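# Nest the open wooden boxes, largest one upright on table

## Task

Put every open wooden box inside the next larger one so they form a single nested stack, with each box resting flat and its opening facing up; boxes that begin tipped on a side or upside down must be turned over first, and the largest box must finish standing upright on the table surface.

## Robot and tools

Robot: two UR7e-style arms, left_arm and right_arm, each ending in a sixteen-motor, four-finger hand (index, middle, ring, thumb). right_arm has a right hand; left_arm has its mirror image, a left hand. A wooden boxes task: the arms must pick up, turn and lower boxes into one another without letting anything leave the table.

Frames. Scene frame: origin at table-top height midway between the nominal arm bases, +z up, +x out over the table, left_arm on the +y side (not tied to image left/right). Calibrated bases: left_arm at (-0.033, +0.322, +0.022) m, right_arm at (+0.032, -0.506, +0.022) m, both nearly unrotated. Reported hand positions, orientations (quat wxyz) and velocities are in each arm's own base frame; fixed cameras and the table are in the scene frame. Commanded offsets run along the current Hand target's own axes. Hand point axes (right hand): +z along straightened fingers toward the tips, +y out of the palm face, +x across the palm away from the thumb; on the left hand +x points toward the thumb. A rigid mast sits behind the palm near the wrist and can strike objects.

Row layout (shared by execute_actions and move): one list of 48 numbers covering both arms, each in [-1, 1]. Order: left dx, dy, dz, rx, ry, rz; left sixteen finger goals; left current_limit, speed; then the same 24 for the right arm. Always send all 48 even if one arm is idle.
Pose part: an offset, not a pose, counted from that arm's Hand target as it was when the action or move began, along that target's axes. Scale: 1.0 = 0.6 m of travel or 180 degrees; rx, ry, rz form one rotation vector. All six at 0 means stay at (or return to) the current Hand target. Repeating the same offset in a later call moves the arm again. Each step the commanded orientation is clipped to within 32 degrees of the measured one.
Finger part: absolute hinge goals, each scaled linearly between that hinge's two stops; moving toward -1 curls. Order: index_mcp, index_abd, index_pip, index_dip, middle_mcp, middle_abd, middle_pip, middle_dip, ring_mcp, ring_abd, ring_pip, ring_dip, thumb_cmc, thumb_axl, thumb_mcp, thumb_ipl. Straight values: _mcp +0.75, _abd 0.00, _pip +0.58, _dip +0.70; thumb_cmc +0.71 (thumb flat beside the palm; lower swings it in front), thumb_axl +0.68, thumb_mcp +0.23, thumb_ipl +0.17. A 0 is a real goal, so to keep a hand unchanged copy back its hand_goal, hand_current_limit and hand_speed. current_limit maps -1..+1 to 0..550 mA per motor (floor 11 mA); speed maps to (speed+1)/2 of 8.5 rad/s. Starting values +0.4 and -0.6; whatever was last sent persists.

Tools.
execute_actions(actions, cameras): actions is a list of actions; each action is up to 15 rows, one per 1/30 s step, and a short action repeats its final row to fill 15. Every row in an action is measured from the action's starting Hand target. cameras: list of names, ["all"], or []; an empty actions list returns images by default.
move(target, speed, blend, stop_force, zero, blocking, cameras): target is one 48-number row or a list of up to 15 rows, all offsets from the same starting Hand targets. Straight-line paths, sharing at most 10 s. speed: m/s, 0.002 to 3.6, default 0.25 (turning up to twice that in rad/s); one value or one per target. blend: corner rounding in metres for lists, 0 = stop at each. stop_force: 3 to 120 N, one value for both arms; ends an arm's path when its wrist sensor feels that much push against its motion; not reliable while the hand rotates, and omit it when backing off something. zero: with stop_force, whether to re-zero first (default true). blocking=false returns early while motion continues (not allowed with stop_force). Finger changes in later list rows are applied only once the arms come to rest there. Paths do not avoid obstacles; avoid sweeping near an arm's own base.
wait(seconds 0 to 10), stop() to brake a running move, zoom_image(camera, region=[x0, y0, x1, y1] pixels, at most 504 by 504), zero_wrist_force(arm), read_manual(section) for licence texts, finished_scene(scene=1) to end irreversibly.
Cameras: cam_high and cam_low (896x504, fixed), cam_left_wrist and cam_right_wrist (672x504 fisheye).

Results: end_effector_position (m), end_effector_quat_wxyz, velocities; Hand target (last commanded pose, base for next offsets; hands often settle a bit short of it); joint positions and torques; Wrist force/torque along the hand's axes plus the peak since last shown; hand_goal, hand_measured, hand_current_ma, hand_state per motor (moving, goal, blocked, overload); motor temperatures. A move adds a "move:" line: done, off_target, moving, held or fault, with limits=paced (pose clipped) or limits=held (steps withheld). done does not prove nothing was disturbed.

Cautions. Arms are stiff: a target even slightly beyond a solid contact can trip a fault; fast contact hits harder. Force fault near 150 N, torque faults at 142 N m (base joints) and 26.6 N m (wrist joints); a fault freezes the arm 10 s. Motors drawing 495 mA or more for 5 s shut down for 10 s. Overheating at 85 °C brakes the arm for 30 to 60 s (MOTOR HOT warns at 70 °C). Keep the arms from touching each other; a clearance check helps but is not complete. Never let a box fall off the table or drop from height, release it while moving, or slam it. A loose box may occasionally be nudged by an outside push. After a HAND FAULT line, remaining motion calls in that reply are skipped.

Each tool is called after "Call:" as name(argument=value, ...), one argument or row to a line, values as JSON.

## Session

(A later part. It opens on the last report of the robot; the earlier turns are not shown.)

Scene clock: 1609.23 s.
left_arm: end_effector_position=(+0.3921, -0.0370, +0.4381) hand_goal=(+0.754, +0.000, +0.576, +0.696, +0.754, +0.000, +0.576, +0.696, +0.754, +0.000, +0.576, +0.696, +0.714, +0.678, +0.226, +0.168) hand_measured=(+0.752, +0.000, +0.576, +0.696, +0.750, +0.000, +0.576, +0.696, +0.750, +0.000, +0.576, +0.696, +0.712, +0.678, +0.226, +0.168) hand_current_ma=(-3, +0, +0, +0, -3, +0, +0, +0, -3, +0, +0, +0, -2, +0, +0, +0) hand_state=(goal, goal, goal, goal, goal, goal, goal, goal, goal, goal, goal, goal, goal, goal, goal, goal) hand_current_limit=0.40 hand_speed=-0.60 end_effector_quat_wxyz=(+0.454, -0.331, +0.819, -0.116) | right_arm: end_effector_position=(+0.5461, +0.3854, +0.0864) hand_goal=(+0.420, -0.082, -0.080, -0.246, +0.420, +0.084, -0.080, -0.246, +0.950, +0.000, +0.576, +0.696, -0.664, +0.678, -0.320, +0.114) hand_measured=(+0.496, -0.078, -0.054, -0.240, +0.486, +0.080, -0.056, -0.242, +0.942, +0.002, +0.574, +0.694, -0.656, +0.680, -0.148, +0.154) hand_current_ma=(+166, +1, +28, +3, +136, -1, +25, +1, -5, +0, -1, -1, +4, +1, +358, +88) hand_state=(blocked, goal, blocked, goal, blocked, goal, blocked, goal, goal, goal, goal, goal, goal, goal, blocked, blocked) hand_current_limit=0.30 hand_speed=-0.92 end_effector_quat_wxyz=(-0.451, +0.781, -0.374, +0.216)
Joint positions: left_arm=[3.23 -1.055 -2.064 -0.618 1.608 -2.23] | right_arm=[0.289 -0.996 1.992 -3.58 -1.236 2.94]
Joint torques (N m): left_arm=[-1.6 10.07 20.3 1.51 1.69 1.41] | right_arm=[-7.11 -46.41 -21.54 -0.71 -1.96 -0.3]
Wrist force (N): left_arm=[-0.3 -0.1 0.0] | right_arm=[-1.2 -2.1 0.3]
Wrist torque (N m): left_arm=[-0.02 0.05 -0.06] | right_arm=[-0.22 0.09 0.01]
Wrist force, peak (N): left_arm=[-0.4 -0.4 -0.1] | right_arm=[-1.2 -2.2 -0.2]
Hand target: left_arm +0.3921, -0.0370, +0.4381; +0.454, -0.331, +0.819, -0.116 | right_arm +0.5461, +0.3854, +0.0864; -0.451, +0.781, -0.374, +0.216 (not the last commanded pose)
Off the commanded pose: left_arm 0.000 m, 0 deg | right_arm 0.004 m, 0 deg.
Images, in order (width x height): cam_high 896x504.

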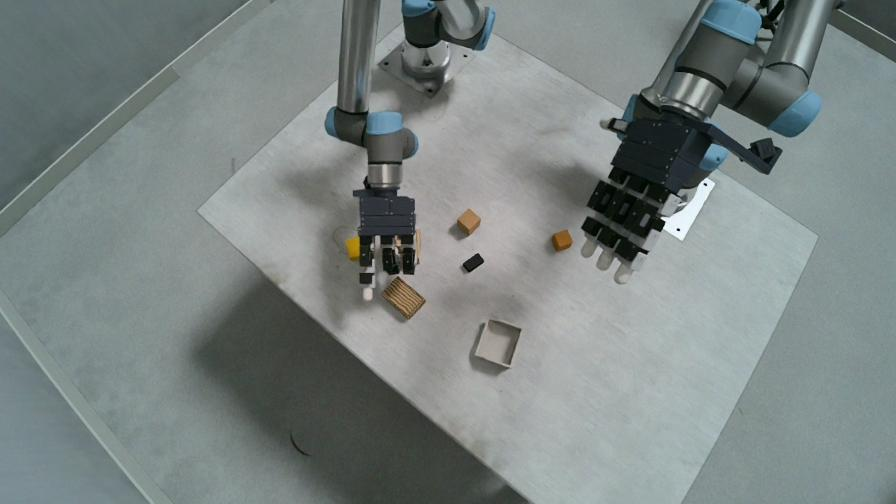

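Call:
wait(
  seconds=0,
  cameras=["cam_right_wrist","cam_left_wrist"],
)

Call:
zoom_image(
  camera="cam_right_wrist",
  region=[545, 88, 577, 112],
)

Call:
zoom_image(
  camera="cam_left_wrist",
  region=[194, 262, 214, 277],
)

Call:
zoom_image(
  camera="cam_left_wrist",
  region=[202, 245, 222, 260],
)

Scene clock: 1626.13 s.
left_arm: end_effector_position=(+0.3921, -0.0370, +0.4381) hand_goal=(+0.754, +0.000, +0.576, +0.696, +0.754, +0.000, +0.576, +0.696, +0.754, +0.000, +0.576, +0.696, +0.714, +0.678, +0.226, +0.168) hand_measured=(+0.752, +0.000, +0.576, +0.696, +0.750, +0.000, +0.576, +0.696, +0.750, +0.000, +0.576, +0.696, +0.712, +0.678, +0.226, +0.168) hand_current_ma=(-3, +0, +0, +0, -3, +0, +0, +0, -3, +0, +0, +0, -2, +0, +0, +0) hand_state=(goal, goal, goal, goal, goal, goal, goal, goal, goal, goal, goal, goal, goal, goal, goal, goal) hand_current_limit=0.40 hand_speed=-0.60 end_effector_quat_wxyz=(+0.454, -0.331, +0.819, -0.116) | right_arm: end_effector_position=(+0.5461, +0.3854, +0.0864) hand_goal=(+0.420, -0.082, -0.080, -0.246, +0.420, +0.084, -0.080, -0.246, +0.950, +0.000, +0.576, +0.696, -0.664, +0.678, -0.320, +0.114) hand_measured=(+0.496, -0.078, -0.054, -0.240, +0.486, +0.080, -0.056, -0.242, +0.942, +0.002, +0.574, +0.694, -0.656, +0.680, -0.148, +0.154) hand_current_ma=(+166, +1, +28, +3, +136, -1, +25, +1, -5, +0, -1, -1, +4, +1, +358, +88) hand_state=(blocked, goal, blocked, goal, blocked, goal, blocked, goal, goal, goal, goal, goal, goal, goal, blocked, blocked) hand_current_limit=0.30 hand_speed=-0.92 end_effector_quat_wxyz=(-0.451, +0.781, -0.374, +0.216)
Joint positions: left_arm=[3.23 -1.055 -2.064 -0.618 1.608 -2.23] | right_arm=[0.289 -0.996 1.992 -3.58 -1.236 2.94]
Joint torques (N m): left_arm=[-0.69 10.1 21.16 1.53 1.79 1.38] | right_arm=[-4.8 -47.13 -21.31 -0.6 -1.81 1.19]
Wrist force (N): left_arm=[-0.5 0.0 0.0] | right_arm=[-1.2 -1.8 0.2]
Wrist torque (N m): left_arm=[0.00 0.07 -0.08] | right_arm=[-0.17 0.09 0.02]
Wrist force, peak (N): left_arm=[-0.7 -0.1 -0.1] | right_arm=[-1.0 -2.3 0.5]
Hand target: left_arm +0.3921, -0.0370, +0.4381; +0.454, -0.331, +0.819, -0.116 | right_arm +0.5461, +0.3854, +0.0864; -0.451, +0.781, -0.374, +0.216 (not the last commanded pose)
Off the commanded pose: left_arm 0.000 m, 0 deg | right_arm 0.004 m, 0 deg.
camera_calibration:
cam_left_wrist: T_world_to_cam=[[0.571648, 0.0660732, 0.817834, -0.607678], [-0.478045, -0.78328, 0.397424, -0.0631932], [0.666852, -0.618148, -0.416174, 0.0204943], [0, 0, 0, 1]] pos_world=[0.303502, 0.00332183, 0.530624]
cam_right_wrist: T_world_to_cam=[[-0.727591, 0.369817, -0.577795, 0.336806], [-0.57432, 0.132268, 0.807874, 0.14906], [0.375189, 0.919642, 0.116156, -0.440999], [0, 0, 0, 1]] pos_world=[0.496123, 0.261289, 0.125408]
Images, in order (width x height): cam_left_wrist 672x504, cam_right_wrist 672x504.

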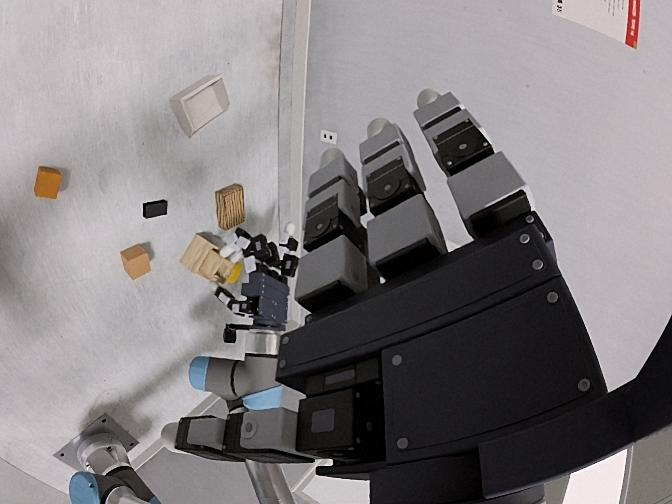

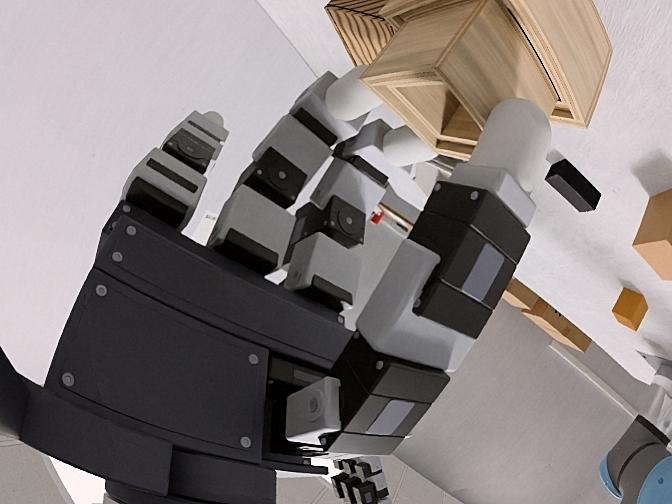

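Scaled by 15.750 from the camera's 672x504 image, which has a finer 960x720 frame.

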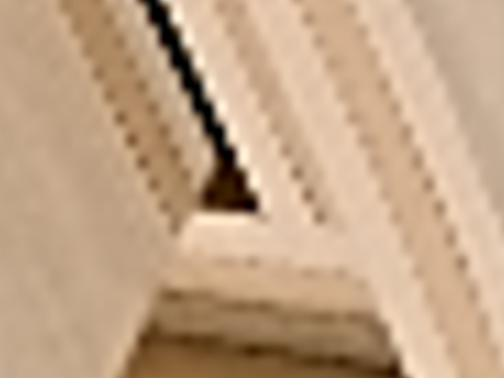

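Scaled by 25.200 from the camera's 672x504 image, which has a finer 960x720 frame.

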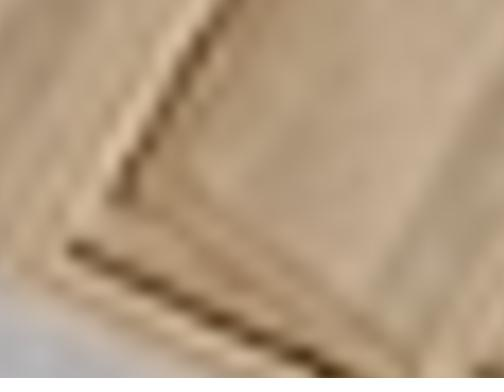

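Scaled by 25.200 from the camera's 672x504 image, which has a finer 960x720 frame.

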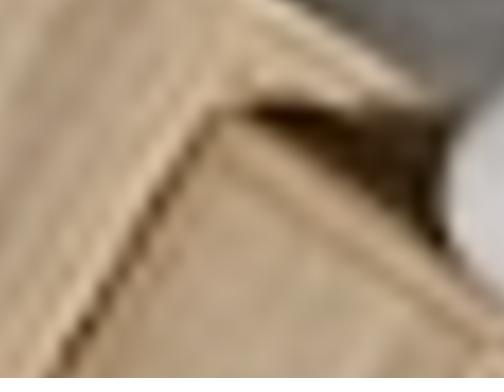

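Call:
move(
  target=[0,0,0,0,0,0,0.754,0,0.576,0.696,0.754,0,0.576,0.696,0.754,0,0.576,0.696,0.714,0.678,0.226,0.168,0.4,-0.6,-0.00083,-0.0014,-0.00024,0,0,0,0.42,-0.083,-0.08,-0.246,0.42,0.083,-0.08,-0.246,0.95,0,0.576,0.696,-0.664,0.678,-0.32,0.1135,0.3,-0.92],
  speed=0.02,
)

Call:
move(
  target=[0,0,0,0,0,0,0.754,0,0.576,0.696,0.754,0,0.576,0.696,0.754,0,0.576,0.696,0.714,0.678,0.226,0.168,0.4,-0.6,0.0,0.0033,0.0019,0,0,0,0.42,-0.083,-0.08,-0.246,0.42,0.083,-0.08,-0.246,0.95,0,0.576,0.696,-0.664,0.678,-0.32,0.1135,0.3,-0.92],
  speed=0.01,
  stop_force=3,
)

Call:
move(
  target=[0,0,0,0,0,0,0.754,0,0.576,0.696,0.754,0,0.576,0.696,0.754,0,0.576,0.696,0.714,0.678,0.226,0.168,0.4,-0.6,0.00167,-0.00115,-0.00067,0,0,0,0.42,-0.083,-0.08,-0.246,0.42,0.083,-0.08,-0.246,0.95,0,0.576,0.696,-0.664,0.678,-0.32,0.1135,0.3,-0.92],
  speed=0.02,
)

Call:
move(
  target=[0,0,0,0,0,0,0.754,0,0.576,0.696,0.754,0,0.576,0.696,0.754,0,0.576,0.696,0.714,0.678,0.226,0.168,0.4,-0.6,0.0,0.0033,0.0019,0,0,0,0.42,-0.083,-0.08,-0.246,0.42,0.083,-0.08,-0.246,0.95,0,0.576,0.696,-0.664,0.678,-0.32,0.1135,0.3,-0.92],
  speed=0.01,
  stop_force=3,
)

Scene clock: 1644.03 s.
left_arm: end_effector_position=(+0.3921, -0.0370, +0.4381) hand_goal=(+0.754, +0.000, +0.576, +0.696, +0.754, +0.000, +0.576, +0.696, +0.754, +0.000, +0.576, +0.696, +0.714, +0.678, +0.226, +0.168) hand_measured=(+0.752, +0.000, +0.576, +0.696, +0.750, +0.000, +0.576, +0.696, +0.750, +0.000, +0.576, +0.696, +0.712, +0.678, +0.226, +0.168) hand_current_ma=(-3, +0, +0, +0, -3, +0, +0, +0, -3, +0, +0, +0, -2, +0, +0, +0) hand_state=(goal, goal, goal, goal, goal, goal, goal, goal, goal, goal, goal, goal, goal, goal, goal, goal) hand_current_limit=0.40 hand_speed=-0.60 end_effector_quat_wxyz=(+0.454, -0.331, +0.819, -0.116) | right_arm: end_effector_position=(+0.5460, +0.3859, +0.0871) hand_goal=(+0.420, -0.082, -0.080, -0.246, +0.420, +0.084, -0.080, -0.246, +0.950, +0.000, +0.576, +0.696, -0.664, +0.678, -0.320, +0.114) hand_measured=(+0.496, -0.078, -0.054, -0.238, +0.486, +0.080, -0.056, -0.240, +0.942, +0.002, +0.574, +0.694, -0.656, +0.680, -0.148, +0.154) hand_current_ma=(+166, +1, +28, +4, +136, -1, +25, +3, -5, +0, -1, -1, +4, +1, +357, +88) hand_state=(blocked, goal, blocked, goal, blocked, goal, blocked, goal, goal, goal, goal, goal, goal, goal, blocked, blocked) hand_current_limit=0.30 hand_speed=-0.92 end_effector_quat_wxyz=(-0.451, +0.781, -0.374, +0.216)
Joint positions: left_arm=[3.23 -1.055 -2.064 -0.618 1.608 -2.23] | right_arm=[0.29 -0.997 1.991 -3.579 -1.237 2.94]
Joint torques (N m): left_arm=[-2.12 9.34 20.97 1.67 1.57 1.31] | right_arm=[10.61 -47.61 -24.38 -0.75 -1.85 2.25]
Wrist force (N): left_arm=[-0.1 0.0 0.0] | right_arm=[-0.5 -0.7 1.1]
Wrist torque (N m): left_arm=[0.01 0.02 -0.05] | right_arm=[-0.11 0.06 0.03]
Wrist force, peak (N): left_arm=[-0.4 -0.5 -0.2] | right_arm=[-1.1 -2.2 0.4]
Hand target: left_arm +0.3921, -0.0370, +0.4381; +0.454, -0.331, +0.819, -0.116 | right_arm +0.5460, +0.3859, +0.0872; -0.451, +0.781, -0.374, +0.216
Off the commanded pose: left_arm 0.000 m, 0 deg | right_arm 0.000 m, 0 deg.
move: done

Scene clock: 1645.50 s.
left_arm: end_effector_position=(+0.3921, -0.0370, +0.4381) hand_goal=(+0.754, +0.000, +0.576, +0.696, +0.754, +0.000, +0.576, +0.696, +0.754, +0.000, +0.576, +0.696, +0.714, +0.678, +0.226, +0.168) hand_measured=(+0.752, +0.000, +0.576, +0.696, +0.750, +0.000, +0.576, +0.696, +0.750, +0.000, +0.576, +0.696, +0.712, +0.678, +0.226, +0.168) hand_current_ma=(-3, +0, +0, +0, -3, +0, +0, +0, -3, +0, +0, +0, -2, +0, +0, +0) hand_state=(goal, goal, goal, goal, goal, goal, goal, goal, goal, goal, goal, goal, goal, goal, goal, goal) hand_current_limit=0.40 hand_speed=-0.60 end_effector_quat_wxyz=(+0.454, -0.331, +0.819, -0.116) | right_arm: end_effector_position=(+0.5460, +0.3860, +0.0864) hand_goal=(+0.420, -0.082, -0.080, -0.246, +0.420, +0.084, -0.080, -0.246, +0.950, +0.000, +0.576, +0.696, -0.664, +0.678, -0.320, +0.114) hand_measured=(+0.496, -0.078, -0.054, -0.238, +0.486, +0.080, -0.056, -0.242, +0.942, +0.002, +0.574, +0.694, -0.656, +0.680, -0.148, +0.154) hand_current_ma=(+166, +1, +28, +4, +136, -1, +25, +2, -5, +0, -1, -1, +4, +1, +357, +88) hand_state=(blocked, goal, blocked, goal, blocked, goal, blocked, goal, goal, goal, goal, goal, goal, goal, blocked, blocked) hand_current_limit=0.30 hand_speed=-0.92 end_effector_quat_wxyz=(-0.451, +0.781, -0.374, +0.216)
Joint positions: left_arm=[3.23 -1.055 -2.064 -0.618 1.608 -2.23] | right_arm=[0.29 -0.995 1.991 -3.581 -1.237 2.94]
Joint torques (N m): left_arm=[-1.08 10.74 19.63 1.6 1.69 1.49] | right_arm=[8.72 -47.66 -8.98 -0.65 -1.92 1.58]
Wrist force (N): left_arm=[-0.2 -0.1 0.1] | right_arm=[-1.1 -2.1 -0.2]
Wrist torque (N m): left_arm=[-0.03 0.04 -0.05] | right_arm=[-0.20 0.09 -0.02]
Wrist force, peak (N): left_arm=[-0.4 -0.3 0.3] | right_arm=[-1.4 -5.2 -1.5]
Hand target: left_arm +0.3921, -0.0370, +0.4381; +0.454, -0.331, +0.819, -0.116 | right_arm +0.5461, +0.3860, +0.0864; -0.451, +0.781, -0.374, +0.216 (not the last commanded pose)
Off the commanded pose: left_arm 0.000 m, 0 deg | right_arm 0.001 m, 0 deg.
move: contact (right_arm)

Scene clock: 1646.20 s.
left_arm: end_effector_position=(+0.3921, -0.0370, +0.4381) hand_goal=(+0.754, +0.000, +0.576, +0.696, +0.754, +0.000, +0.576, +0.696, +0.754, +0.000, +0.576, +0.696, +0.714, +0.678, +0.226, +0.168) hand_measured=(+0.752, +0.000, +0.576, +0.696, +0.750, +0.000, +0.576, +0.696, +0.750, +0.000, +0.576, +0.696, +0.712, +0.678, +0.226, +0.168) hand_current_ma=(-3, +0, +0, +0, -3, +0, +0, +0, -3, +0, +0, +0, -2, +0, +0, +0) hand_state=(goal, goal, goal, goal, goal, goal, goal, goal, goal, goal, goal, goal, goal, goal, goal, goal) hand_current_limit=0.40 hand_speed=-0.60 end_effector_quat_wxyz=(+0.454, -0.331, +0.819, -0.116) | right_arm: end_effector_position=(+0.5466, +0.3852, +0.0871) hand_goal=(+0.420, -0.082, -0.080, -0.246, +0.420, +0.084, -0.080, -0.246, +0.950, +0.000, +0.576, +0.696, -0.664, +0.678, -0.320, +0.114) hand_measured=(+0.496, -0.078, -0.054, -0.238, +0.486, +0.080, -0.056, -0.240, +0.942, +0.002, +0.574, +0.694, -0.656, +0.680, -0.148, +0.154) hand_current_ma=(+166, +1, +28, +4, +136, -1, +25, +3, -5, +0, -1, -1, +4, +1, +357, +88) hand_state=(blocked, goal, blocked, goal, blocked, goal, blocked, goal, goal, goal, goal, goal, goal, goal, blocked, blocked) hand_current_limit=0.30 hand_speed=-0.92 end_effector_quat_wxyz=(-0.451, +0.781, -0.374, +0.216)
Joint positions: left_arm=[3.23 -1.055 -2.064 -0.618 1.608 -2.23] | right_arm=[0.289 -0.997 1.99 -3.578 -1.236 2.939]
Joint torques (N m): left_arm=[-1.46 10.06 19.85 1.51 1.65 1.41] | right_arm=[-8.46 -48 -24.3 -0.75 2.44 -2]
Wrist force (N): left_arm=[-0.2 0.0 0.1] | right_arm=[-0.5 -0.6 1.5]
Wrist torque (N m): left_arm=[0.00 0.04 -0.05] | right_arm=[-0.15 0.04 0.05]
Wrist force, peak (N): left_arm=[-0.3 -0.5 -0.2] | right_arm=[-1.0 -2.5 -0.3]
Hand target: left_arm +0.3921, -0.0370, +0.4381; +0.454, -0.331, +0.819, -0.116 | right_arm +0.5467, +0.3852, +0.0872; -0.451, +0.781, -0.374, +0.216
Off the commanded pose: left_arm 0.000 m, 0 deg | right_arm 0.000 m, 0 deg.
move: done

Scene clock: 1647.67 s.
left_arm: end_effector_position=(+0.3921, -0.0370, +0.4381) hand_goal=(+0.754, +0.000, +0.576, +0.696, +0.754, +0.000, +0.576, +0.696, +0.754, +0.000, +0.576, +0.696, +0.714, +0.678, +0.226, +0.168) hand_measured=(+0.752, +0.000, +0.576, +0.696, +0.750, +0.000, +0.576, +0.696, +0.750, +0.000, +0.576, +0.696, +0.712, +0.678, +0.226, +0.168) hand_current_ma=(-3, +0, +0, +0, -3, +0, +0, +0, -3, +0, +0, +0, -2, +0, +0, +0) hand_state=(goal, goal, goal, goal, goal, goal, goal, goal, goal, goal, goal, goal, goal, goal, goal, goal) hand_current_limit=0.40 hand_speed=-0.60 end_effector_quat_wxyz=(+0.454, -0.331, +0.819, -0.116) | right_arm: end_effector_position=(+0.5467, +0.3852, +0.0864) hand_goal=(+0.420, -0.082, -0.080, -0.246, +0.420, +0.084, -0.080, -0.246, +0.950, +0.000, +0.576, +0.696, -0.664, +0.678, -0.320, +0.114) hand_measured=(+0.496, -0.078, -0.054, -0.238, +0.486, +0.080, -0.056, -0.242, +0.942, +0.002, +0.574, +0.694, -0.656, +0.680, -0.148, +0.154) hand_current_ma=(+166, +1, +28, +4, +136, -1, +25, +2, -5, +0, -1, -1, +4, +1, +358, +88) hand_state=(blocked, goal, blocked, goal, blocked, goal, blocked, goal, goal, goal, goal, goal, goal, goal, blocked, blocked) hand_current_limit=0.30 hand_speed=-0.92 end_effector_quat_wxyz=(-0.451, +0.781, -0.374, +0.216)
Joint positions: left_arm=[3.23 -1.055 -2.064 -0.618 1.608 -2.23] | right_arm=[0.289 -0.995 1.99 -3.58 -1.236 2.939]
Joint torques (N m): left_arm=[-1.46 10.84 20.09 1.58 1.73 1.65] | right_arm=[-9.03 -46.65 -8.18 -0.74 0.24 -2.13]
Wrist force (N): left_arm=[-0.2 -0.2 0.2] | right_arm=[-1.1 -2.5 -0.1]
Wrist torque (N m): left_arm=[-0.04 0.04 -0.05] | right_arm=[-0.23 0.05 0.05]
Wrist force, peak (N): left_arm=[-0.4 -0.4 0.2] | right_arm=[-1.6 -5.6 -1.6]
Hand target: left_arm +0.3921, -0.0370, +0.4381; +0.454, -0.331, +0.819, -0.116 | right_arm +0.5467, +0.3852, +0.0864; -0.451, +0.781, -0.374, +0.216 (not the last commanded pose)
Off the commanded pose: left_arm 0.000 m, 0 deg | right_arm 0.001 m, 0 deg.
move: contact (right_arm)

Call:
wait(
  seconds=0,
  cameras=["cam_low","cam_right_wrist"],
)

Call:
zoom_image(
  camera="cam_low",
  region=[395, 205, 435, 245],
)

Call:
zoom_image(
  camera="cam_right_wrist",
  region=[350, 0, 600, 190],
)

Scene clock: 1658.37 s.
left_arm: end_effector_position=(+0.3921, -0.0370, +0.4381) hand_goal=(+0.754, +0.000, +0.576, +0.696, +0.754, +0.000, +0.576, +0.696, +0.754, +0.000, +0.576, +0.696, +0.714, +0.678, +0.226, +0.168) hand_measured=(+0.752, +0.000, +0.576, +0.696, +0.750, +0.000, +0.576, +0.696, +0.750, +0.000, +0.576, +0.696, +0.712, +0.678, +0.226, +0.168) hand_current_ma=(-3, +0, +0, +0, -3, +0, +0, +0, -3, +0, +0, +0, -2, +0, +0, +0) hand_state=(goal, goal, goal, goal, goal, goal, goal, goal, goal, goal, goal, goal, goal, goal, goal, goal) hand_current_limit=0.40 hand_speed=-0.60 end_effector_quat_wxyz=(+0.454, -0.331, +0.819, -0.116) | right_arm: end_effector_position=(+0.5467, +0.3852, +0.0864) hand_goal=(+0.420, -0.082, -0.080, -0.246, +0.420, +0.084, -0.080, -0.246, +0.950, +0.000, +0.576, +0.696, -0.664, +0.678, -0.320, +0.114) hand_measured=(+0.496, -0.078, -0.054, -0.238, +0.486, +0.080, -0.056, -0.242, +0.942, +0.002, +0.574, +0.694, -0.656, +0.680, -0.148, +0.154) hand_current_ma=(+166, +1, +28, +4, +136, -1, +25, +2, -5, +0, -1, -1, +4, +1, +358, +88) hand_state=(blocked, goal, blocked, goal, blocked, goal, blocked, goal, goal, goal, goal, goal, goal, goal, blocked, blocked) hand_current_limit=0.30 hand_speed=-0.92 end_effector_quat_wxyz=(-0.451, +0.781, -0.374, +0.216)
Joint positions: left_arm=[3.23 -1.055 -2.064 -0.618 1.608 -2.23] | right_arm=[0.289 -0.995 1.99 -3.58 -1.236 2.939]
Joint torques (N m): left_arm=[-1.71 10.58 19.73 1.61 1.71 1.44] | right_arm=[-7.73 -47.64 -14.19 -1.81 -1.84 -1.8]
Wrist force (N): left_arm=[-0.2 -0.1 -0.1] | right_arm=[-0.9 -2.7 -0.3]
Wrist torque (N m): left_arm=[0.00 0.03 -0.05] | right_arm=[-0.24 0.04 0.06]
Wrist force, peak (N): left_arm=[-0.5 -0.3 -0.1] | right_arm=[-1.4 -2.8 -0.3]
Hand target: left_arm +0.3921, -0.0370, +0.4381; +0.454, -0.331, +0.819, -0.116 | right_arm +0.5467, +0.3852, +0.0864; -0.451, +0.781, -0.374, +0.216 (not the last commanded pose)
Off the commanded pose: left_arm 0.000 m, 0 deg | right_arm 0.001 m, 0 deg.
camera_calibration:
cam_right_wrist: T_world_to_cam=[[-0.727266, 0.369841, -0.578188, 0.337213], [-0.5748, 0.132172, 0.807549, 0.149872], [0.375085, 0.919646, 0.11646, -0.441053], [0, 0, 0, 1]] pos_world=[0.496823, 0.261089, 0.125308]
Images, in order (width x height): cam_low 896x504, cam_right_wrist 672x504.

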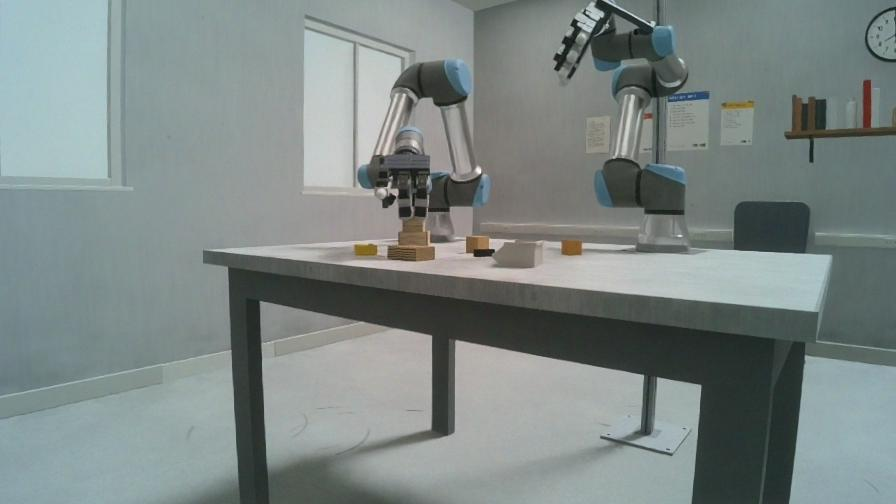

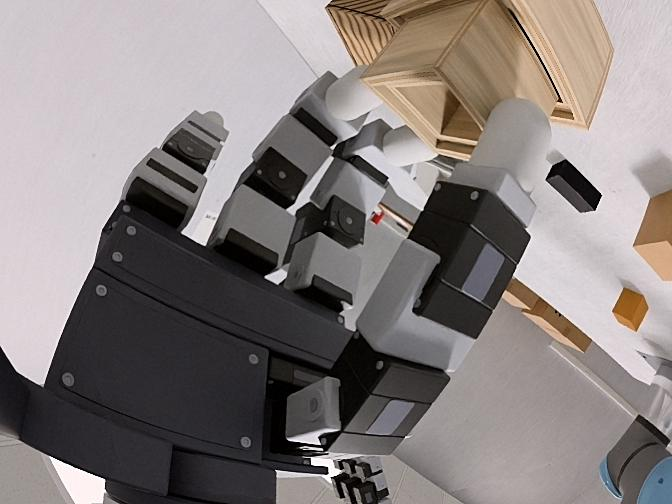

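Scaled by 12.600 from the camera's 896x504 image, which has a finer 1280x720 frame.

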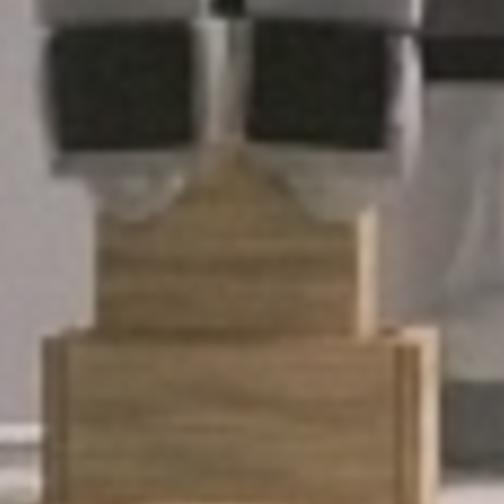

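Scaled by 2.016 from the camera's 672x504 image, which has a finer 960x720 frame.

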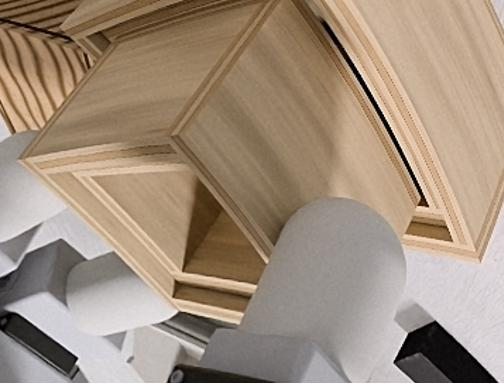

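Call:
zoom_image(
  camera="cam_right_wrist",
  region=[375, 0, 475, 60],
)

Call:
zoom_image(
  camera="cam_right_wrist",
  region=[378, 0, 418, 30],
)

Scaled by 5.040 from the camera's 672x504 image, which has a finer 960x720 frame.

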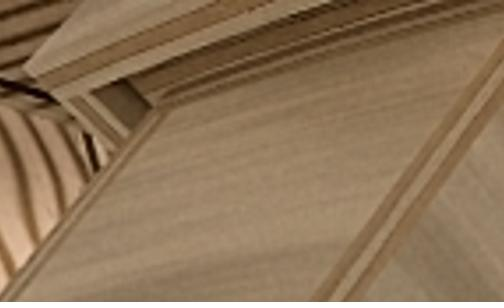

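Scaled by 12.600 from the camera's 672x504 image, which has a finer 960x720 frame.

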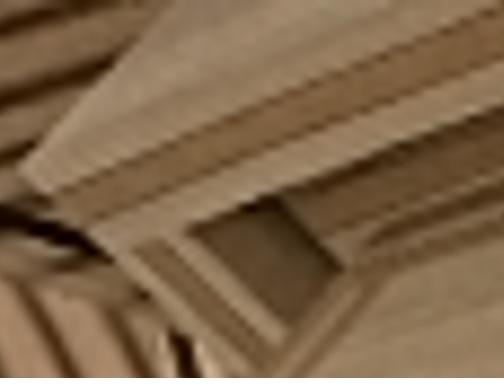

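Call:
move(
  target=[0,0,0,0,0,0,0.754,0,0.576,0.696,0.754,0,0.576,0.696,0.754,0,0.576,0.696,0.714,0.678,0.226,0.168,0.4,-0.6,-0.00233,-0.00115,-0.00067,0,0,0,0.42,-0.083,-0.08,-0.246,0.42,0.083,-0.08,-0.246,0.95,0,0.576,0.696,-0.664,0.678,-0.32,0.1135,0.3,-0.92],
  speed=0.02,
)

Call:
move(
  target=[0,0,0,0,0,0,0.754,0,0.576,0.696,0.754,0,0.576,0.696,0.754,0,0.576,0.696,0.714,0.678,0.226,0.168,0.4,-0.6,0.0,0.0033,0.0019,0,0,0,0.42,-0.083,-0.08,-0.246,0.42,0.083,-0.08,-0.246,0.95,0,0.576,0.696,-0.664,0.678,-0.32,0.1135,0.3,-0.92],
  speed=0.01,
  stop_force=3,
  cameras=["cam_left_wrist","cam_right_wrist"],
)

Call:
zoom_image(
  camera="cam_right_wrist",
  region=[545, 88, 577, 112],
)

Call:
zoom_image(
  camera="cam_right_wrist",
  region=[378, 0, 418, 30],
)

Call:
zoom_image(
  camera="cam_left_wrist",
  region=[192, 247, 222, 282],
)

Scene clock: 1683.70 s.
left_arm: end_effector_position=(+0.3921, -0.0370, +0.4381) hand_goal=(+0.754, +0.000, +0.576, +0.696, +0.754, +0.000, +0.576, +0.696, +0.754, +0.000, +0.576, +0.696, +0.714, +0.678, +0.226, +0.168) hand_measured=(+0.752, +0.000, +0.576, +0.696, +0.750, +0.000, +0.576, +0.696, +0.750, +0.000, +0.576, +0.696, +0.712, +0.678, +0.226, +0.168) hand_current_ma=(-3, +0, +0, +0, -3, +0, +0, +0, -3, +0, +0, +0, -2, +0, +0, +0) hand_state=(goal, goal, goal, goal, goal, goal, goal, goal, goal, goal, goal, goal, goal, goal, goal, goal) hand_current_limit=0.40 hand_speed=-0.60 end_effector_quat_wxyz=(+0.454, -0.331, +0.819, -0.116) | right_arm: end_effector_position=(+0.5459, +0.3862, +0.0871) hand_goal=(+0.420, -0.082, -0.080, -0.246, +0.420, +0.084, -0.080, -0.246, +0.950, +0.000, +0.576, +0.696, -0.664, +0.678, -0.320, +0.114) hand_measured=(+0.496, -0.078, -0.054, -0.238, +0.486, +0.080, -0.056, -0.240, +0.942, +0.002, +0.574, +0.694, -0.656, +0.680, -0.148, +0.154) hand_current_ma=(+166, +1, +28, +4, +136, -1, +25, +3, -5, +0, -1, -1, +4, +1, +357, +88) hand_state=(blocked, goal, blocked, goal, blocked, goal, blocked, goal, goal, goal, goal, goal, goal, goal, blocked, blocked) hand_current_limit=0.30 hand_speed=-0.92 end_effector_quat_wxyz=(-0.451, +0.781, -0.374, +0.216)
Joint positions: left_arm=[3.23 -1.055 -2.064 -0.618 1.608 -2.23] | right_arm=[0.291 -0.997 1.991 -3.579 -1.238 2.941]
Joint torques (N m): left_arm=[-1.22 9.13 20.46 1.69 1.92 1.47] | right_arm=[7.96 -48.61 -5.15 -0.74 -1.79 1.83]
Wrist force (N): left_arm=[-0.4 -0.2 0.0] | right_arm=[-0.4 -0.3 1.4]
Wrist torque (N m): left_arm=[-0.02 0.05 -0.07] | right_arm=[-0.09 0.04 -0.01]
Wrist force, peak (N): left_arm=[-0.4 -0.4 -0.2] | right_arm=[-1.2 -2.9 -0.2]
Hand target: left_arm +0.3921, -0.0370, +0.4381; +0.454, -0.331, +0.819, -0.116 | right_arm +0.5459, +0.3863, +0.0872; -0.451, +0.781, -0.374, +0.216
Off the commanded pose: left_arm 0.000 m, 0 deg | right_arm 0.000 m, 0 deg.
move: done

Scene clock: 1685.17 s.
left_arm: end_effector_position=(+0.3921, -0.0370, +0.4381) hand_goal=(+0.754, +0.000, +0.576, +0.696, +0.754, +0.000, +0.576, +0.696, +0.754, +0.000, +0.576, +0.696, +0.714, +0.678, +0.226, +0.168) hand_measured=(+0.752, +0.000, +0.576, +0.696, +0.750, +0.000, +0.576, +0.696, +0.750, +0.000, +0.576, +0.696, +0.712, +0.678, +0.226, +0.168) hand_current_ma=(-3, +0, +0, +0, -3, +0, +0, +0, -3, +0, +0, +0, -2, +0, +0, +0) hand_state=(goal, goal, goal, goal, goal, goal, goal, goal, goal, goal, goal, goal, goal, goal, goal, goal) hand_current_limit=0.40 hand_speed=-0.60 end_effector_quat_wxyz=(+0.454, -0.331, +0.819, -0.116) | right_arm: end_effector_position=(+0.5459, +0.3863, +0.0861) hand_goal=(+0.420, -0.082, -0.080, -0.246, +0.420, +0.084, -0.080, -0.246, +0.950, +0.000, +0.576, +0.696, -0.664, +0.678, -0.320, +0.114) hand_measured=(+0.494, -0.078, -0.054, -0.244, +0.486, +0.080, -0.056, -0.242, +0.942, +0.002, +0.574, +0.694, -0.656, +0.680, -0.148, +0.156) hand_current_ma=(+164, +1, +28, +1, +132, -1, +25, +1, -5, +0, -1, -1, +4, +1, +357, +96) hand_state=(blocked, goal, blocked, goal, blocked, goal, blocked, goal, goal, goal, goal, goal, goal, goal, blocked, blocked) hand_current_limit=0.30 hand_speed=-0.92 end_effector_quat_wxyz=(-0.451, +0.781, -0.374, +0.216)
Joint positions: left_arm=[3.23 -1.055 -2.064 -0.618 1.608 -2.23] | right_arm=[0.291 -0.995 1.991 -3.582 -1.238 2.941]
Joint torques (N m): left_arm=[-2.03 9.68 19.51 1.74 1.61 1.46] | right_arm=[9.68 -47.66 -15.04 -0.86 -1.53 1.95]
Wrist force (N): left_arm=[-0.3 -0.2 0.1] | right_arm=[-0.3 -1.3 0.4]
Wrist torque (N m): left_arm=[-0.03 0.06 -0.06] | right_arm=[-0.11 0.09 -0.06]
Wrist force, peak (N): left_arm=[-0.5 -0.3 0.1] | right_arm=[0.1 -3.2 -0.7]
Hand target: left_arm +0.3921, -0.0370, +0.4381; +0.454, -0.331, +0.819, -0.116 | right_arm +0.5459, +0.3863, +0.0861; -0.451, +0.781, -0.374, +0.216 (not the last commanded pose)
Off the commanded pose: left_arm 0.000 m, 0 deg | right_arm 0.001 m, 0 deg.
move: contact (right_arm)
camera_calibration:
cam_left_wrist: T_world_to_cam=[[0.571648, 0.0660732, 0.817834, -0.607678], [-0.478045, -0.78328, 0.397424, -0.0631932], [0.666852, -0.618148, -0.416174, 0.0204943], [0, 0, 0, 1]] pos_world=[0.303502, 0.00332183, 0.530624]
cam_right_wrist: T_world_to_cam=[[-0.727199, 0.36992, -0.578222, 0.335928], [-0.574866, 0.13213, 0.807509, 0.149501], [0.375114, 0.91962, 0.116569, -0.441714], [0, 0, 0, 1]] pos_world=[0.495922, 0.262189, 0.125008]
Images, in order (width x height): cam_left_wrist 672x504, cam_right_wrist 672x504.

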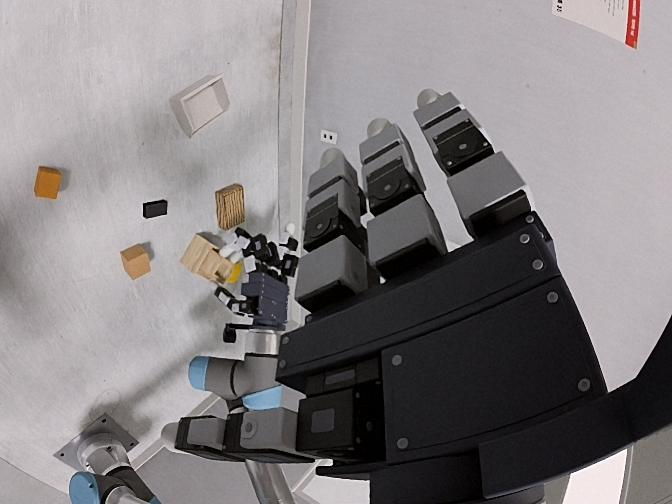

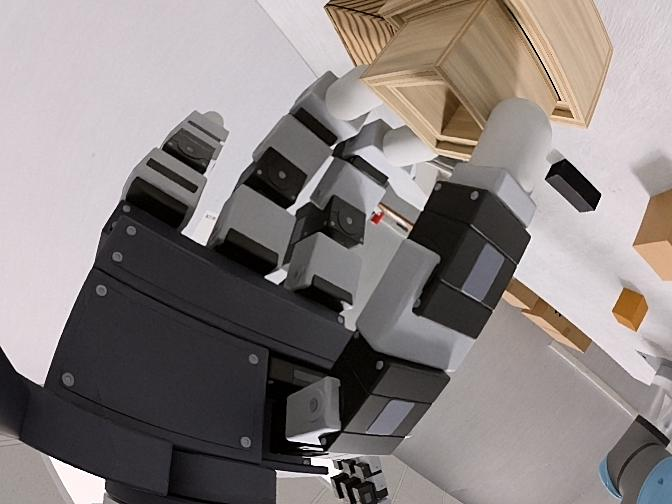

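Scaled by 15.750 from the camera's 672x504 image, which has a finer 960x720 frame.

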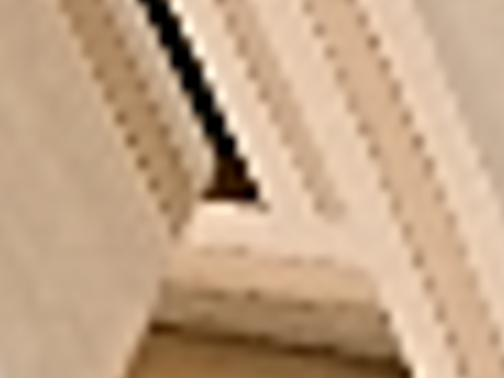

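Scaled by 12.600 from the camera's 672x504 image, which has a finer 960x720 frame.

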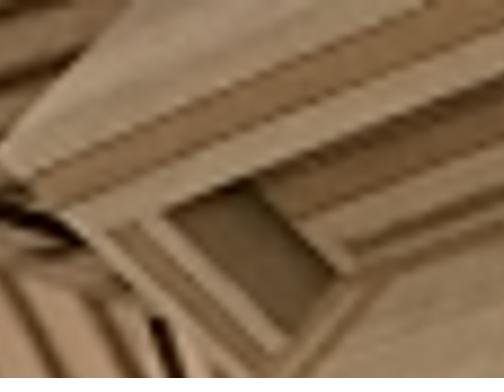

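Scaled by 14.400 from the camera's 672x504 image, which has a finer 960x720 frame.

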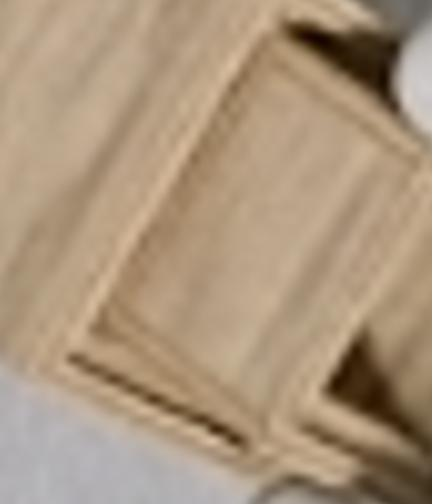

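Call:
move(
  target=[0,0,0,0,0,0,0.754,0,0.576,0.696,0.754,0,0.576,0.696,0.754,0,0.576,0.696,0.714,0.678,0.226,0.168,0.4,-0.6,0.0005,-0.00115,-0.00067,0,0,0,0.42,-0.083,-0.08,-0.246,0.42,0.083,-0.08,-0.246,0.95,0,0.576,0.696,-0.664,0.678,-0.32,0.1135,0.3,-0.92],
  speed=0.02,
)

Call:
move(
  target=[0,0,0,0,0,0,0.754,0,0.576,0.696,0.754,0,0.576,0.696,0.754,0,0.576,0.696,0.714,0.678,0.226,0.168,0.4,-0.6,0.0,0.0043,0.0025,0,0,0,0.42,-0.083,-0.08,-0.246,0.42,0.083,-0.08,-0.246,0.95,0,0.576,0.696,-0.664,0.678,-0.32,0.1135,0.3,-0.92],
  speed=0.01,
  stop_force=3,
  cameras=["cam_left_wrist","cam_right_wrist"],
)

Call:
zoom_image(
  camera="cam_right_wrist",
  region=[470, 0, 590, 120],
)

Call:
zoom_image(
  camera="cam_right_wrist",
  region=[378, 0, 458, 45],
)

Call:
zoom_image(
  camera="cam_left_wrist",
  region=[192, 247, 222, 282],
)

Scene clock: 1696.67 s.
left_arm: end_effector_position=(+0.3921, -0.0370, +0.4381) hand_goal=(+0.754, +0.000, +0.576, +0.696, +0.754, +0.000, +0.576, +0.696, +0.754, +0.000, +0.576, +0.696, +0.714, +0.678, +0.226, +0.168) hand_measured=(+0.752, +0.000, +0.576, +0.696, +0.750, +0.000, +0.576, +0.696, +0.750, +0.000, +0.576, +0.696, +0.712, +0.678, +0.226, +0.168) hand_current_ma=(-3, +0, +0, +0, -3, +0, +0, +0, -3, +0, +0, +0, -2, +0, +0, +0) hand_state=(goal, goal, goal, goal, goal, goal, goal, goal, goal, goal, goal, goal, goal, goal, goal, goal) hand_current_limit=0.40 hand_speed=-0.60 end_effector_quat_wxyz=(+0.454, -0.331, +0.819, -0.116) | right_arm: end_effector_position=(+0.5460, +0.3861, +0.0869) hand_goal=(+0.420, -0.082, -0.080, -0.246, +0.420, +0.084, -0.080, -0.246, +0.950, +0.000, +0.576, +0.696, -0.664, +0.678, -0.320, +0.114) hand_measured=(+0.494, -0.078, -0.054, -0.238, +0.486, +0.080, -0.056, -0.240, +0.942, +0.002, +0.574, +0.694, -0.656, +0.680, -0.148, +0.156) hand_current_ma=(+164, +1, +28, +3, +132, -1, +25, +3, -5, +0, -1, -1, +4, +1, +358, +96) hand_state=(blocked, goal, blocked, goal, blocked, goal, blocked, goal, goal, goal, goal, goal, goal, goal, blocked, blocked) hand_current_limit=0.30 hand_speed=-0.92 end_effector_quat_wxyz=(-0.451, +0.781, -0.374, +0.216)
Joint positions: left_arm=[3.23 -1.055 -2.064 -0.618 1.608 -2.23] | right_arm=[0.291 -0.996 1.991 -3.58 -1.237 2.94]
Joint torques (N m): left_arm=[-1.52 9.62 19.49 1.55 1.67 1.47] | right_arm=[-8.89 -48.82 -24.45 -0.74 2.44 -2.03]
Wrist force (N): left_arm=[-0.1 -0.3 0.0] | right_arm=[-0.6 -0.6 1.4]
Wrist torque (N m): left_arm=[-0.04 0.03 -0.04] | right_arm=[-0.12 0.06 -0.04]
Wrist force, peak (N): left_arm=[-0.4 -0.3 0.4] | right_arm=[-0.2 -1.7 1.0]
Hand target: left_arm +0.3921, -0.0370, +0.4381; +0.454, -0.331, +0.819, -0.116 | right_arm +0.5461, +0.3861, +0.0869; -0.451, +0.781, -0.374, +0.216
Off the commanded pose: left_arm 0.000 m, 0 deg | right_arm 0.000 m, 0 deg.
move: done

Scene clock: 1698.03 s.
left_arm: end_effector_position=(+0.3921, -0.0370, +0.4381) hand_goal=(+0.754, +0.000, +0.576, +0.696, +0.754, +0.000, +0.576, +0.696, +0.754, +0.000, +0.576, +0.696, +0.714, +0.678, +0.226, +0.168) hand_measured=(+0.752, +0.000, +0.576, +0.696, +0.750, +0.000, +0.576, +0.696, +0.750, +0.000, +0.576, +0.696, +0.712, +0.678, +0.226, +0.168) hand_current_ma=(-3, +0, +0, +0, -3, +0, +0, +0, -3, +0, +0, +0, -2, +0, +0, +0) hand_state=(goal, goal, goal, goal, goal, goal, goal, goal, goal, goal, goal, goal, goal, goal, goal, goal) hand_current_limit=0.40 hand_speed=-0.60 end_effector_quat_wxyz=(+0.454, -0.331, +0.819, -0.116) | right_arm: end_effector_position=(+0.5461, +0.3861, +0.0861) hand_goal=(+0.420, -0.082, -0.080, -0.246, +0.420, +0.084, -0.080, -0.246, +0.950, +0.000, +0.576, +0.696, -0.664, +0.678, -0.320, +0.114) hand_measured=(+0.494, -0.078, -0.054, -0.244, +0.484, +0.080, -0.056, -0.242, +0.942, +0.002, +0.574, +0.694, -0.656, +0.680, -0.148, +0.158) hand_current_ma=(+162, +1, +28, +1, +129, -1, +25, +2, -5, +0, -1, -1, +4, +1, +358, +98) hand_state=(blocked, goal, blocked, goal, blocked, goal, blocked, goal, goal, goal, goal, goal, goal, goal, blocked, blocked) hand_current_limit=0.30 hand_speed=-0.92 end_effector_quat_wxyz=(-0.452, +0.781, -0.374, +0.216)
Joint positions: left_arm=[3.23 -1.055 -2.064 -0.618 1.608 -2.23] | right_arm=[0.291 -0.994 1.991 -3.582 -1.237 2.94]
Joint torques (N m): left_arm=[-1.31 9.32 19.5 1.49 1.61 1.51] | right_arm=[-7.28 -47.17 -8.84 -0.63 2.43 -1.99]
Wrist force (N): left_arm=[-0.2 0.1 -0.1] | right_arm=[-0.8 -1.5 0.6]
Wrist torque (N m): left_arm=[0.02 0.04 -0.05] | right_arm=[-0.17 0.08 -0.05]
Wrist force, peak (N): left_arm=[-0.5 -0.5 0.1] | right_arm=[-0.4 -3.8 -1.0]
Hand target: left_arm +0.3921, -0.0370, +0.4381; +0.454, -0.331, +0.819, -0.116 | right_arm +0.5461, +0.3861, +0.0861; -0.452, +0.781, -0.374, +0.216 (not the last commanded pose)
Off the commanded pose: left_arm 0.000 m, 0 deg | right_arm 0.002 m, 0 deg.
move: contact (right_arm)
camera_calibration:
cam_left_wrist: T_world_to_cam=[[0.571648, 0.0660732, 0.817834, -0.607678], [-0.478045, -0.78328, 0.397424, -0.0631932], [0.666852, -0.618148, -0.416174, 0.0204943], [0, 0, 0, 1]] pos_world=[0.303502, 0.00332183, 0.530624]
cam_right_wrist: T_world_to_cam=[[-0.726985, 0.369986, -0.57845, 0.336052], [-0.575145, 0.132089, 0.807317, 0.149815], [0.375102, 0.919599, 0.116769, -0.441618], [0, 0, 0, 1]] pos_world=[0.496122, 0.261989, 0.125008]
Images, in order (width x height): cam_left_wrist 672x504, cam_right_wrist 672x504.

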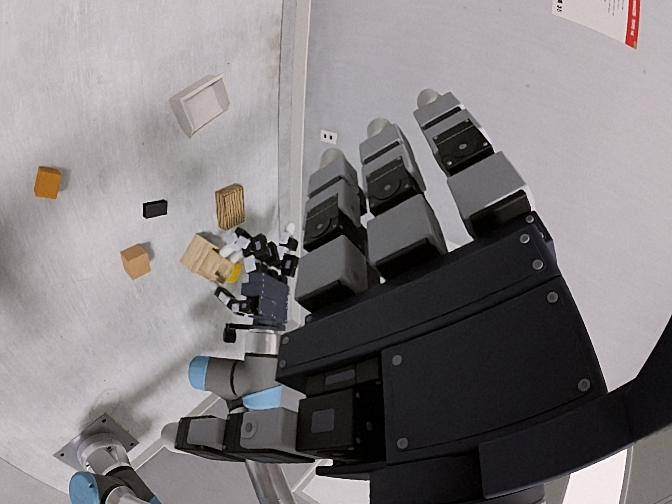

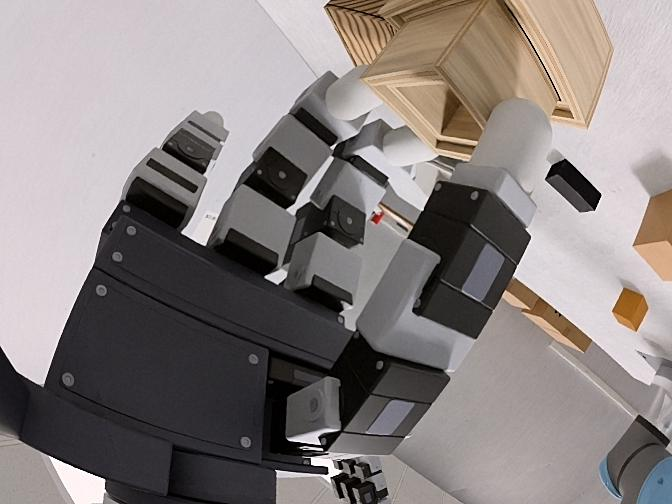

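Scaled by 4.200 from the camera's 672x504 image, which has a finer 960x720 frame.

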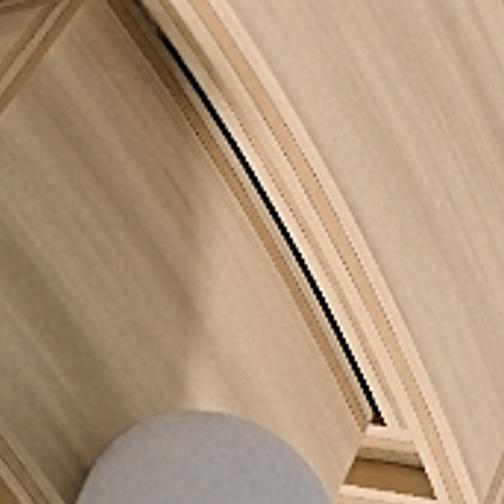

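Scaled by 6.300 from the camera's 672x504 image, which has a finer 960x720 frame.

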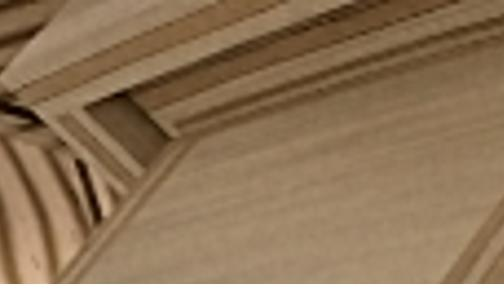

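Scaled by 14.400 from the camera's 672x504 image, which has a finer 960x720 frame.

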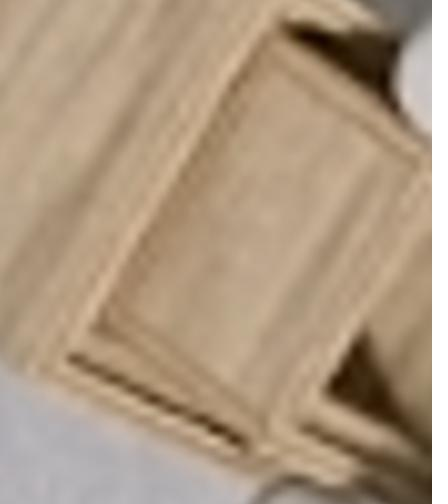

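Call:
move(
  target=[0,0,0,0,0,0,0.754,0,0.576,0.696,0.754,0,0.576,0.696,0.754,0,0.576,0.696,0.714,0.678,0.226,0.168,0.4,-0.6,0.0,0.0043,0.0025,0,0,0,0.42,-0.083,-0.08,-0.246,0.42,0.083,-0.08,-0.246,0.95,0,0.576,0.696,-0.664,0.678,-0.32,0.1135,0.3,-0.92],
  speed=0.01,
  stop_force=8,
)

Scene clock: 1704.83 s.
left_arm: end_effector_position=(+0.3921, -0.0370, +0.4381) hand_goal=(+0.754, +0.000, +0.576, +0.696, +0.754, +0.000, +0.576, +0.696, +0.754, +0.000, +0.576, +0.696, +0.714, +0.678, +0.226, +0.168) hand_measured=(+0.752, +0.000, +0.576, +0.696, +0.750, +0.000, +0.576, +0.696, +0.750, +0.000, +0.576, +0.696, +0.712, +0.678, +0.226, +0.168) hand_current_ma=(-3, +0, +0, +0, -3, +0, +0, +0, -3, +0, +0, +0, -2, +0, +0, +0) hand_state=(goal, goal, goal, goal, goal, goal, goal, goal, goal, goal, goal, goal, goal, goal, goal, goal) hand_current_limit=0.40 hand_speed=-0.60 end_effector_quat_wxyz=(+0.454, -0.331, +0.819, -0.116) | right_arm: end_effector_position=(+0.5462, +0.3861, +0.0831) hand_goal=(+0.420, -0.082, -0.080, -0.246, +0.420, +0.084, -0.080, -0.246, +0.950, +0.000, +0.576, +0.696, -0.664, +0.678, -0.320, +0.114) hand_measured=(+0.494, -0.078, -0.066, -0.260, +0.482, +0.080, -0.066, -0.258, +0.942, +0.002, +0.574, +0.694, -0.656, +0.680, -0.148, +0.168) hand_current_ma=(+159, +1, +9, -9, +123, -1, +9, -7, -5, +0, -1, -1, +5, +1, +357, +141) hand_state=(blocked, goal, goal, goal, blocked, goal, goal, goal, goal, goal, goal, goal, goal, goal, blocked, blocked) hand_current_limit=0.30 hand_speed=-0.92 end_effector_quat_wxyz=(-0.452, +0.781, -0.374, +0.216)
Joint positions: left_arm=[3.23 -1.055 -2.064 -0.618 1.608 -2.23] | right_arm=[0.291 -0.988 1.991 -3.589 -1.237 2.94]
Joint torques (N m): left_arm=[-1.55 9.94 18.81 1.61 1.55 1.18] | right_arm=[1.54 -20.2 -3.24 -3.42 1.45 -1.6]
Wrist force (N): left_arm=[0.0 -0.2 -0.2] | right_arm=[-0.7 -6.2 -3.5]
Wrist torque (N m): left_arm=[-0.02 0.01 -0.03] | right_arm=[-0.30 0.07 -0.06]
Wrist force, peak (N): left_arm=[-0.5 -0.3 -0.2] | right_arm=[-1.3 -6.8 -3.3]
Hand target: left_arm +0.3921, -0.0370, +0.4381; +0.454, -0.331, +0.819, -0.116 | right_arm +0.5462, +0.3861, +0.0831; -0.452, +0.781, -0.374, +0.216
Off the commanded pose: left_arm 0.000 m, 0 deg | right_arm 0.000 m, 0 deg.
move: done


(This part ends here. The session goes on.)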